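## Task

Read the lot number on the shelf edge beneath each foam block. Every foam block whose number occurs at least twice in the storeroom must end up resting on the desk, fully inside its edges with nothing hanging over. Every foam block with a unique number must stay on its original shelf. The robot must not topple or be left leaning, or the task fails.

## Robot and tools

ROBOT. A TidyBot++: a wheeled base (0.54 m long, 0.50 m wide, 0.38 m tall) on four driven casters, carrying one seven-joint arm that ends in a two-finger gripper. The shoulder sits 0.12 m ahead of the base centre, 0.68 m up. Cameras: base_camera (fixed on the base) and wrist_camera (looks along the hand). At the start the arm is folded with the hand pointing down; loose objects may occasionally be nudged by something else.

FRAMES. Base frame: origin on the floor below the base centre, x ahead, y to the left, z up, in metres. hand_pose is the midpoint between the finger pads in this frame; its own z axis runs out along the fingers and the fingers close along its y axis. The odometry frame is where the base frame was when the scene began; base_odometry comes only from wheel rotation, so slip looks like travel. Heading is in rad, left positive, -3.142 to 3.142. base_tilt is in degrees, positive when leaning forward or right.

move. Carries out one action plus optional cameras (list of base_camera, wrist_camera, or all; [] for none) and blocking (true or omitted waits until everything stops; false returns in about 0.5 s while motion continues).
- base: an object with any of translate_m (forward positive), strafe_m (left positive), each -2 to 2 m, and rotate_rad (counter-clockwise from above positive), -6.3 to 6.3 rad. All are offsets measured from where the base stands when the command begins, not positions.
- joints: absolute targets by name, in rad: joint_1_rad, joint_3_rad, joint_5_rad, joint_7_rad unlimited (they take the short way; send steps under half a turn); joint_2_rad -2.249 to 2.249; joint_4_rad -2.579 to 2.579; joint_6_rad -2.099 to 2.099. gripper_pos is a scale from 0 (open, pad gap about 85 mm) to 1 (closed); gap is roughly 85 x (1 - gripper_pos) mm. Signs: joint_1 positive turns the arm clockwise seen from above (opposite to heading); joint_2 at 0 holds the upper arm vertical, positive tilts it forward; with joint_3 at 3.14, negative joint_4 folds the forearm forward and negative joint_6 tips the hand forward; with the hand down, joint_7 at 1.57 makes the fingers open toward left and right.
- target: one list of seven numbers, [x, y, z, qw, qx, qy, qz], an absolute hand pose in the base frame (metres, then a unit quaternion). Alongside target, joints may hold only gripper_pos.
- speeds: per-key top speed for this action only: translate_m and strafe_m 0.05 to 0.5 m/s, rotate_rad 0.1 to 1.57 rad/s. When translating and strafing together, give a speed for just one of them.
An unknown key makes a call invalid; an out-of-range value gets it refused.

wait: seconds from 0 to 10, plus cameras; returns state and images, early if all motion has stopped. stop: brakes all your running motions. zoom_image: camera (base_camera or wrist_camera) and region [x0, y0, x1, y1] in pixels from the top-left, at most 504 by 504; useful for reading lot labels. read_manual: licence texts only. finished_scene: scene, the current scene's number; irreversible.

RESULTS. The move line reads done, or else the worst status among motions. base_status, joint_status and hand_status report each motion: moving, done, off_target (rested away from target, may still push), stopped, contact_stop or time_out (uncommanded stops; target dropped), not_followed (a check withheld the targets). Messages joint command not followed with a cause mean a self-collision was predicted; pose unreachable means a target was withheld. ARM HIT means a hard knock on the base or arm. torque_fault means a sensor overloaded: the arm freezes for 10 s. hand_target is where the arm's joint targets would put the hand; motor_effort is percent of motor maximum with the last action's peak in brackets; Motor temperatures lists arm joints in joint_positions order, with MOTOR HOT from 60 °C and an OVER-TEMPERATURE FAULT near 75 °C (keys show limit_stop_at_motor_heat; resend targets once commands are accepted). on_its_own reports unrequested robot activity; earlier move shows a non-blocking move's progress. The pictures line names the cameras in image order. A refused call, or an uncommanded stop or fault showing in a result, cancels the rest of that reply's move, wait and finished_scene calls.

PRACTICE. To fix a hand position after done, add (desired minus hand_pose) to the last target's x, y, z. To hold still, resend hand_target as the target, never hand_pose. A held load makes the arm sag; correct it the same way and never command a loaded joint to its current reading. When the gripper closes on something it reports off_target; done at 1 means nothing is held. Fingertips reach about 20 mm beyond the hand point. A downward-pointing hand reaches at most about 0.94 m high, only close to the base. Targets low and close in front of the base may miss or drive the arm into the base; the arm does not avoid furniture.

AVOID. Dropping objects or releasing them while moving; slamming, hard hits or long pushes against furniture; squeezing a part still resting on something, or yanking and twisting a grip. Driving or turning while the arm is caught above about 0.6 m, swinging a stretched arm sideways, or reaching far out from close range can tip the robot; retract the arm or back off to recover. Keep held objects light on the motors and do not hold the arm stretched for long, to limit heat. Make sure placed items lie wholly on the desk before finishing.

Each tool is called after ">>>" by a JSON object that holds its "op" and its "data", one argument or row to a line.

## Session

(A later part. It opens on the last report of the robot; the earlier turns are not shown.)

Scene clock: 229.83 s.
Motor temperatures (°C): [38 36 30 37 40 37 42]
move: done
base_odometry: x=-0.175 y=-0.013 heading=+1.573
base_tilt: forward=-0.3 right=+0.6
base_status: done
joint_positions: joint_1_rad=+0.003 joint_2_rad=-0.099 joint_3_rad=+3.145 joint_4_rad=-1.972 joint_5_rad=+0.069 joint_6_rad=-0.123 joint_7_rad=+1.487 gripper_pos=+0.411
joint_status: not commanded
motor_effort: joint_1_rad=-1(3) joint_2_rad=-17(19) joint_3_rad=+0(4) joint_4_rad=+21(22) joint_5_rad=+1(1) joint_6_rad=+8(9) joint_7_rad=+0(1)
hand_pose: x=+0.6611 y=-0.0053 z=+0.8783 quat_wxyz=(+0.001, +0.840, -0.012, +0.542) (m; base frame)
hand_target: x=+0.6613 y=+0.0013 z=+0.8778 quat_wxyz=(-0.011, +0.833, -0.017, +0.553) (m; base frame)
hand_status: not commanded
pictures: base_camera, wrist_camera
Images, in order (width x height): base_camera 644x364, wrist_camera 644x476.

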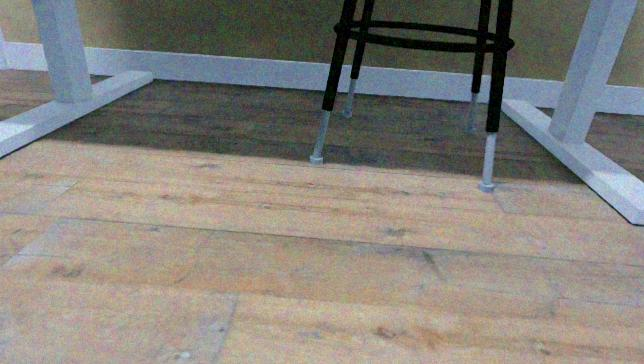

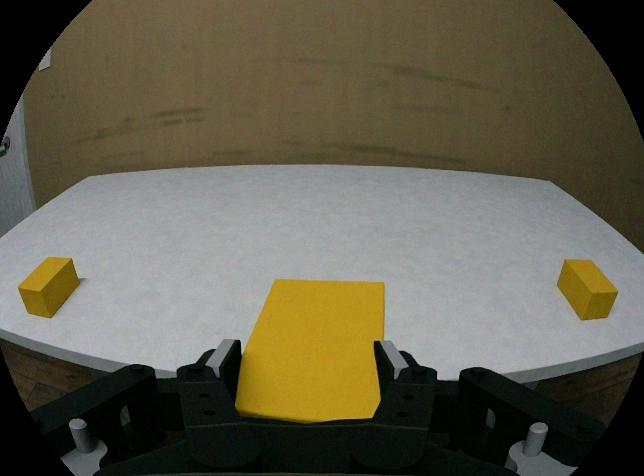

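>>> {"op": "move", "data": {
  "base": {"translate_m":0.31},
  "cameras": []
}}

>>> {"op": "move", "data": {
  "joints": {"joint_4_rad":-2.28,"joint_6_rad":0.23},
  "cameras": []
}}

>>> {"op": "move", "data": {
  "joints": {"joint_4_rad":-2.34,"joint_6_rad":0.25},
  "cameras": []
}}

>>> {"op": "move", "data": {
  "joints": {"joint_4_rad":-2.37,"joint_6_rad":0.27},
  "cameras": []
}}

>>> {"op": "move", "data": {
  "joints": {"joint_4_rad":-2.395,"joint_6_rad":0.29},
  "cameras": ["wrist_camera"]
}}

Scene clock: 232.07 s.
Motor temperatures (°C): [38 36 30 37 40 37 42]
move: done
base_odometry: x=-0.175 y=+0.297 heading=+1.572
base_tilt: forward=-0.3 right=+0.6
base_status: done
joint_positions: joint_1_rad=+0.003 joint_2_rad=-0.100 joint_3_rad=+3.145 joint_4_rad=-1.973 joint_5_rad=+0.069 joint_6_rad=-0.121 joint_7_rad=+1.487 gripper_pos=+0.411
joint_status: not commanded
motor_effort: joint_1_rad=+0(1) joint_2_rad=-17(21) joint_3_rad=+1(1) joint_4_rad=+21(23) joint_5_rad=+1(1) joint_6_rad=+8(9) joint_7_rad=-1(1)
hand_pose: x=+0.6609 y=-0.0052 z=+0.8785 quat_wxyz=(+0.001, +0.840, -0.012, +0.542) (m; base frame)
hand_target: x=+0.6613 y=+0.0013 z=+0.8778 quat_wxyz=(-0.011, +0.833, -0.017, +0.553) (m; base frame)
hand_status: not commanded
pictures: none
No camera images: "cameras" was empty.

Scene clock: 233.73 s.
Motor temperatures (°C): [38 36 30 37 40 37 42]
move: done
base_odometry: x=-0.175 y=+0.297 heading=+1.572
base_tilt: forward=-0.3 right=+0.6
base_status: not commanded
joint_positions: joint_1_rad=+0.003 joint_2_rad=-0.100 joint_3_rad=+3.145 joint_4_rad=-2.252 joint_5_rad=+0.069 joint_6_rad=+0.172 joint_7_rad=+1.487 gripper_pos=+0.411
joint_status: all done
motor_effort: joint_1_rad=+0(1) joint_2_rad=-15(17) joint_3_rad=+0(1) joint_4_rad=+19(23) joint_5_rad=+1(1) joint_6_rad=+8(9) joint_7_rad=+0(1)
hand_pose: x=+0.6253 y=+0.0013 z=+0.8035 quat_wxyz=(-0.007, +0.836, -0.007, +0.548) (m; base frame)
hand_target: x=+0.6240 y=+0.0014 z=+0.8054 quat_wxyz=(-0.011, +0.828, -0.017, +0.561) (m; base frame)
hand_status: not commanded
pictures: none
No camera images: "cameras" was empty.

Scene clock: 234.53 s.
Motor temperatures (°C): [38 36 30 37 40 37 42]
move: done
base_odometry: x=-0.175 y=+0.297 heading=+1.572
base_tilt: forward=-0.3 right=+0.6
base_status: not commanded
joint_positions: joint_1_rad=+0.003 joint_2_rad=-0.100 joint_3_rad=+3.145 joint_4_rad=-2.315 joint_5_rad=+0.068 joint_6_rad=+0.197 joint_7_rad=+1.487 gripper_pos=+0.411
joint_status: all done
motor_effort: joint_1_rad=+0(1) joint_2_rad=-14(16) joint_3_rad=+0(0) joint_4_rad=+18(21) joint_5_rad=+1(1) joint_6_rad=+7(9) joint_7_rad=+0(1)
hand_pose: x=+0.6090 y=+0.0019 z=+0.7767 quat_wxyz=(-0.008, +0.846, -0.007, +0.532) (m; base frame)
hand_target: x=+0.6079 y=+0.0014 z=+0.7787 quat_wxyz=(-0.011, +0.839, -0.017, +0.544) (m; base frame)
hand_status: not commanded
pictures: none
No camera images: "cameras" was empty.

Scene clock: 235.17 s.
Motor temperatures (°C): [38 36 30 37 40 37 42]
move: done
base_odometry: x=-0.175 y=+0.297 heading=+1.572
base_tilt: forward=-0.3 right=+0.6
base_status: not commanded
joint_positions: joint_1_rad=+0.003 joint_2_rad=-0.100 joint_3_rad=+3.145 joint_4_rad=-2.333 joint_5_rad=+0.067 joint_6_rad=+0.229 joint_7_rad=+1.487 gripper_pos=+0.411
joint_status: all done
motor_effort: joint_1_rad=-1(2) joint_2_rad=-13(15) joint_3_rad=-1(1) joint_4_rad=+17(19) joint_5_rad=+1(1) joint_6_rad=+7(8) joint_7_rad=+0(1)
hand_pose: x=+0.6076 y=+0.0025 z=+0.7765 quat_wxyz=(-0.009, +0.843, -0.007, +0.538) (m; base frame)
hand_target: x=+0.6007 y=+0.0014 z=+0.7686 quat_wxyz=(-0.011, +0.841, -0.017, +0.540) (m; base frame)
hand_status: not commanded
pictures: none
No camera images: "cameras" was empty.

Scene clock: 235.80 s.
Motor temperatures (°C): [38 36 30 37 40 37 42]
move: off_target
base_odometry: x=-0.175 y=+0.297 heading=+1.572
base_tilt: forward=-0.3 right=+0.6
base_status: not commanded
joint_positions: joint_1_rad=+0.003 joint_2_rad=-0.100 joint_3_rad=+3.145 joint_4_rad=-2.349 joint_5_rad=+0.067 joint_6_rad=+0.259 joint_7_rad=+1.487 gripper_pos=+0.411
joint_status: joint_4_rad off_target (ended at -2.349, target -2.395); the others done
motor_effort: joint_1_rad=-2(2) joint_2_rad=-13(14) joint_3_rad=-1(1) joint_4_rad=+16(17) joint_5_rad=+1(1) joint_6_rad=+6(7) joint_7_rad=+0(1)
hand_pose: x=+0.6060 y=+0.0031 z=+0.7763 quat_wxyz=(-0.011, +0.839, -0.007, +0.544) (m; base frame)
hand_target: x=+0.5949 y=+0.0014 z=+0.7612 quat_wxyz=(-0.011, +0.843, -0.017, +0.538) (m; base frame)
hand_status: not commanded
pictures: wrist_camera
Images, in order (width x height): wrist_camera 644x476.

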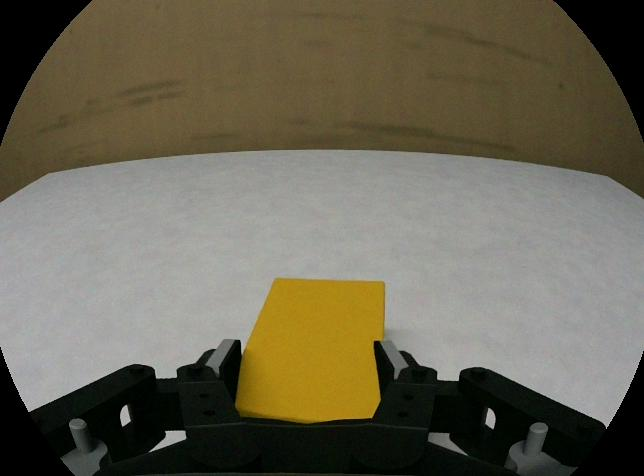

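>>> {"op": "move", "data": {
  "joints": {"gripper_pos":0},
  "cameras": []
}}

>>> {"op": "move", "data": {
  "base": {"translate_m":-0.4},
  "cameras": ["wrist_camera"]
}}

Scene clock: 236.83 s.
Motor temperatures (°C): [38 36 30 37 40 37 42]
move: done
base_odometry: x=-0.175 y=+0.297 heading=+1.572
base_tilt: forward=-0.3 right=+0.6
base_status: not commanded
joint_positions: joint_1_rad=+0.003 joint_2_rad=-0.100 joint_3_rad=+3.145 joint_4_rad=-2.369 joint_5_rad=+0.067 joint_6_rad=+0.259 joint_7_rad=+1.487 gripper_pos=+0.000
joint_status: all done
motor_effort: joint_1_rad=-1(2) joint_2_rad=-14(14) joint_3_rad=+0(1) joint_4_rad=+18(19) joint_5_rad=+1(1) joint_6_rad=+8(9) joint_7_rad=+0(0)
hand_pose: x=+0.5993 y=+0.0031 z=+0.7657 quat_wxyz=(-0.011, +0.844, -0.007, +0.536) (m; base frame)
hand_target: x=+0.5949 y=+0.0014 z=+0.7612 quat_wxyz=(-0.011, +0.843, -0.017, +0.538) (m; base frame)
hand_status: not commanded
pictures: none
No camera images: "cameras" was empty.

Scene clock: 239.17 s.
Motor temperatures (°C): [38 36 30 37 40 37 42]
move: done
base_odometry: x=-0.175 y=-0.103 heading=+1.572
base_tilt: forward=-0.3 right=+0.6
base_status: done
joint_positions: joint_1_rad=+0.003 joint_2_rad=-0.105 joint_3_rad=+3.145 joint_4_rad=-2.373 joint_5_rad=+0.066 joint_6_rad=+0.259 joint_7_rad=+1.487 gripper_pos=+0.000
joint_status: not commanded
motor_effort: joint_1_rad=+0(2) joint_2_rad=-14(16) joint_3_rad=+0(2) joint_4_rad=+18(19) joint_5_rad=+1(1) joint_6_rad=+8(9) joint_7_rad=+0(1)
hand_pose: x=+0.5978 y=+0.0033 z=+0.7662 quat_wxyz=(-0.011, +0.844, -0.007, +0.536) (m; base frame)
hand_target: x=+0.5949 y=+0.0014 z=+0.7612 quat_wxyz=(-0.011, +0.843, -0.017, +0.538) (m; base frame)
hand_status: not commanded
pictures: wrist_camera
Images, in order (width x height): wrist_camera 644x476.

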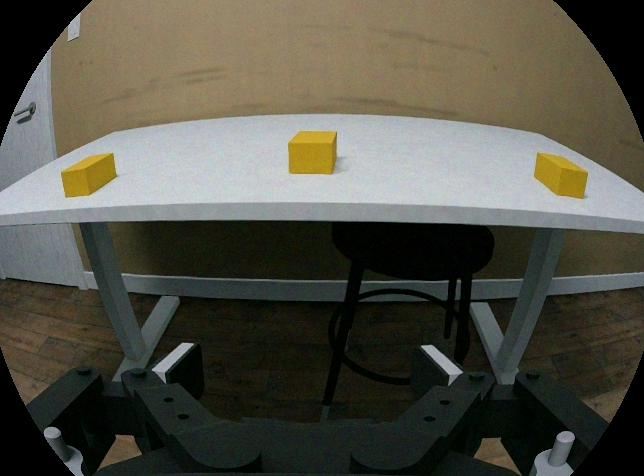

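>>> {"op": "finished_scene", "data": {
  "scene": 2
}}

The scene is finished: the task was done.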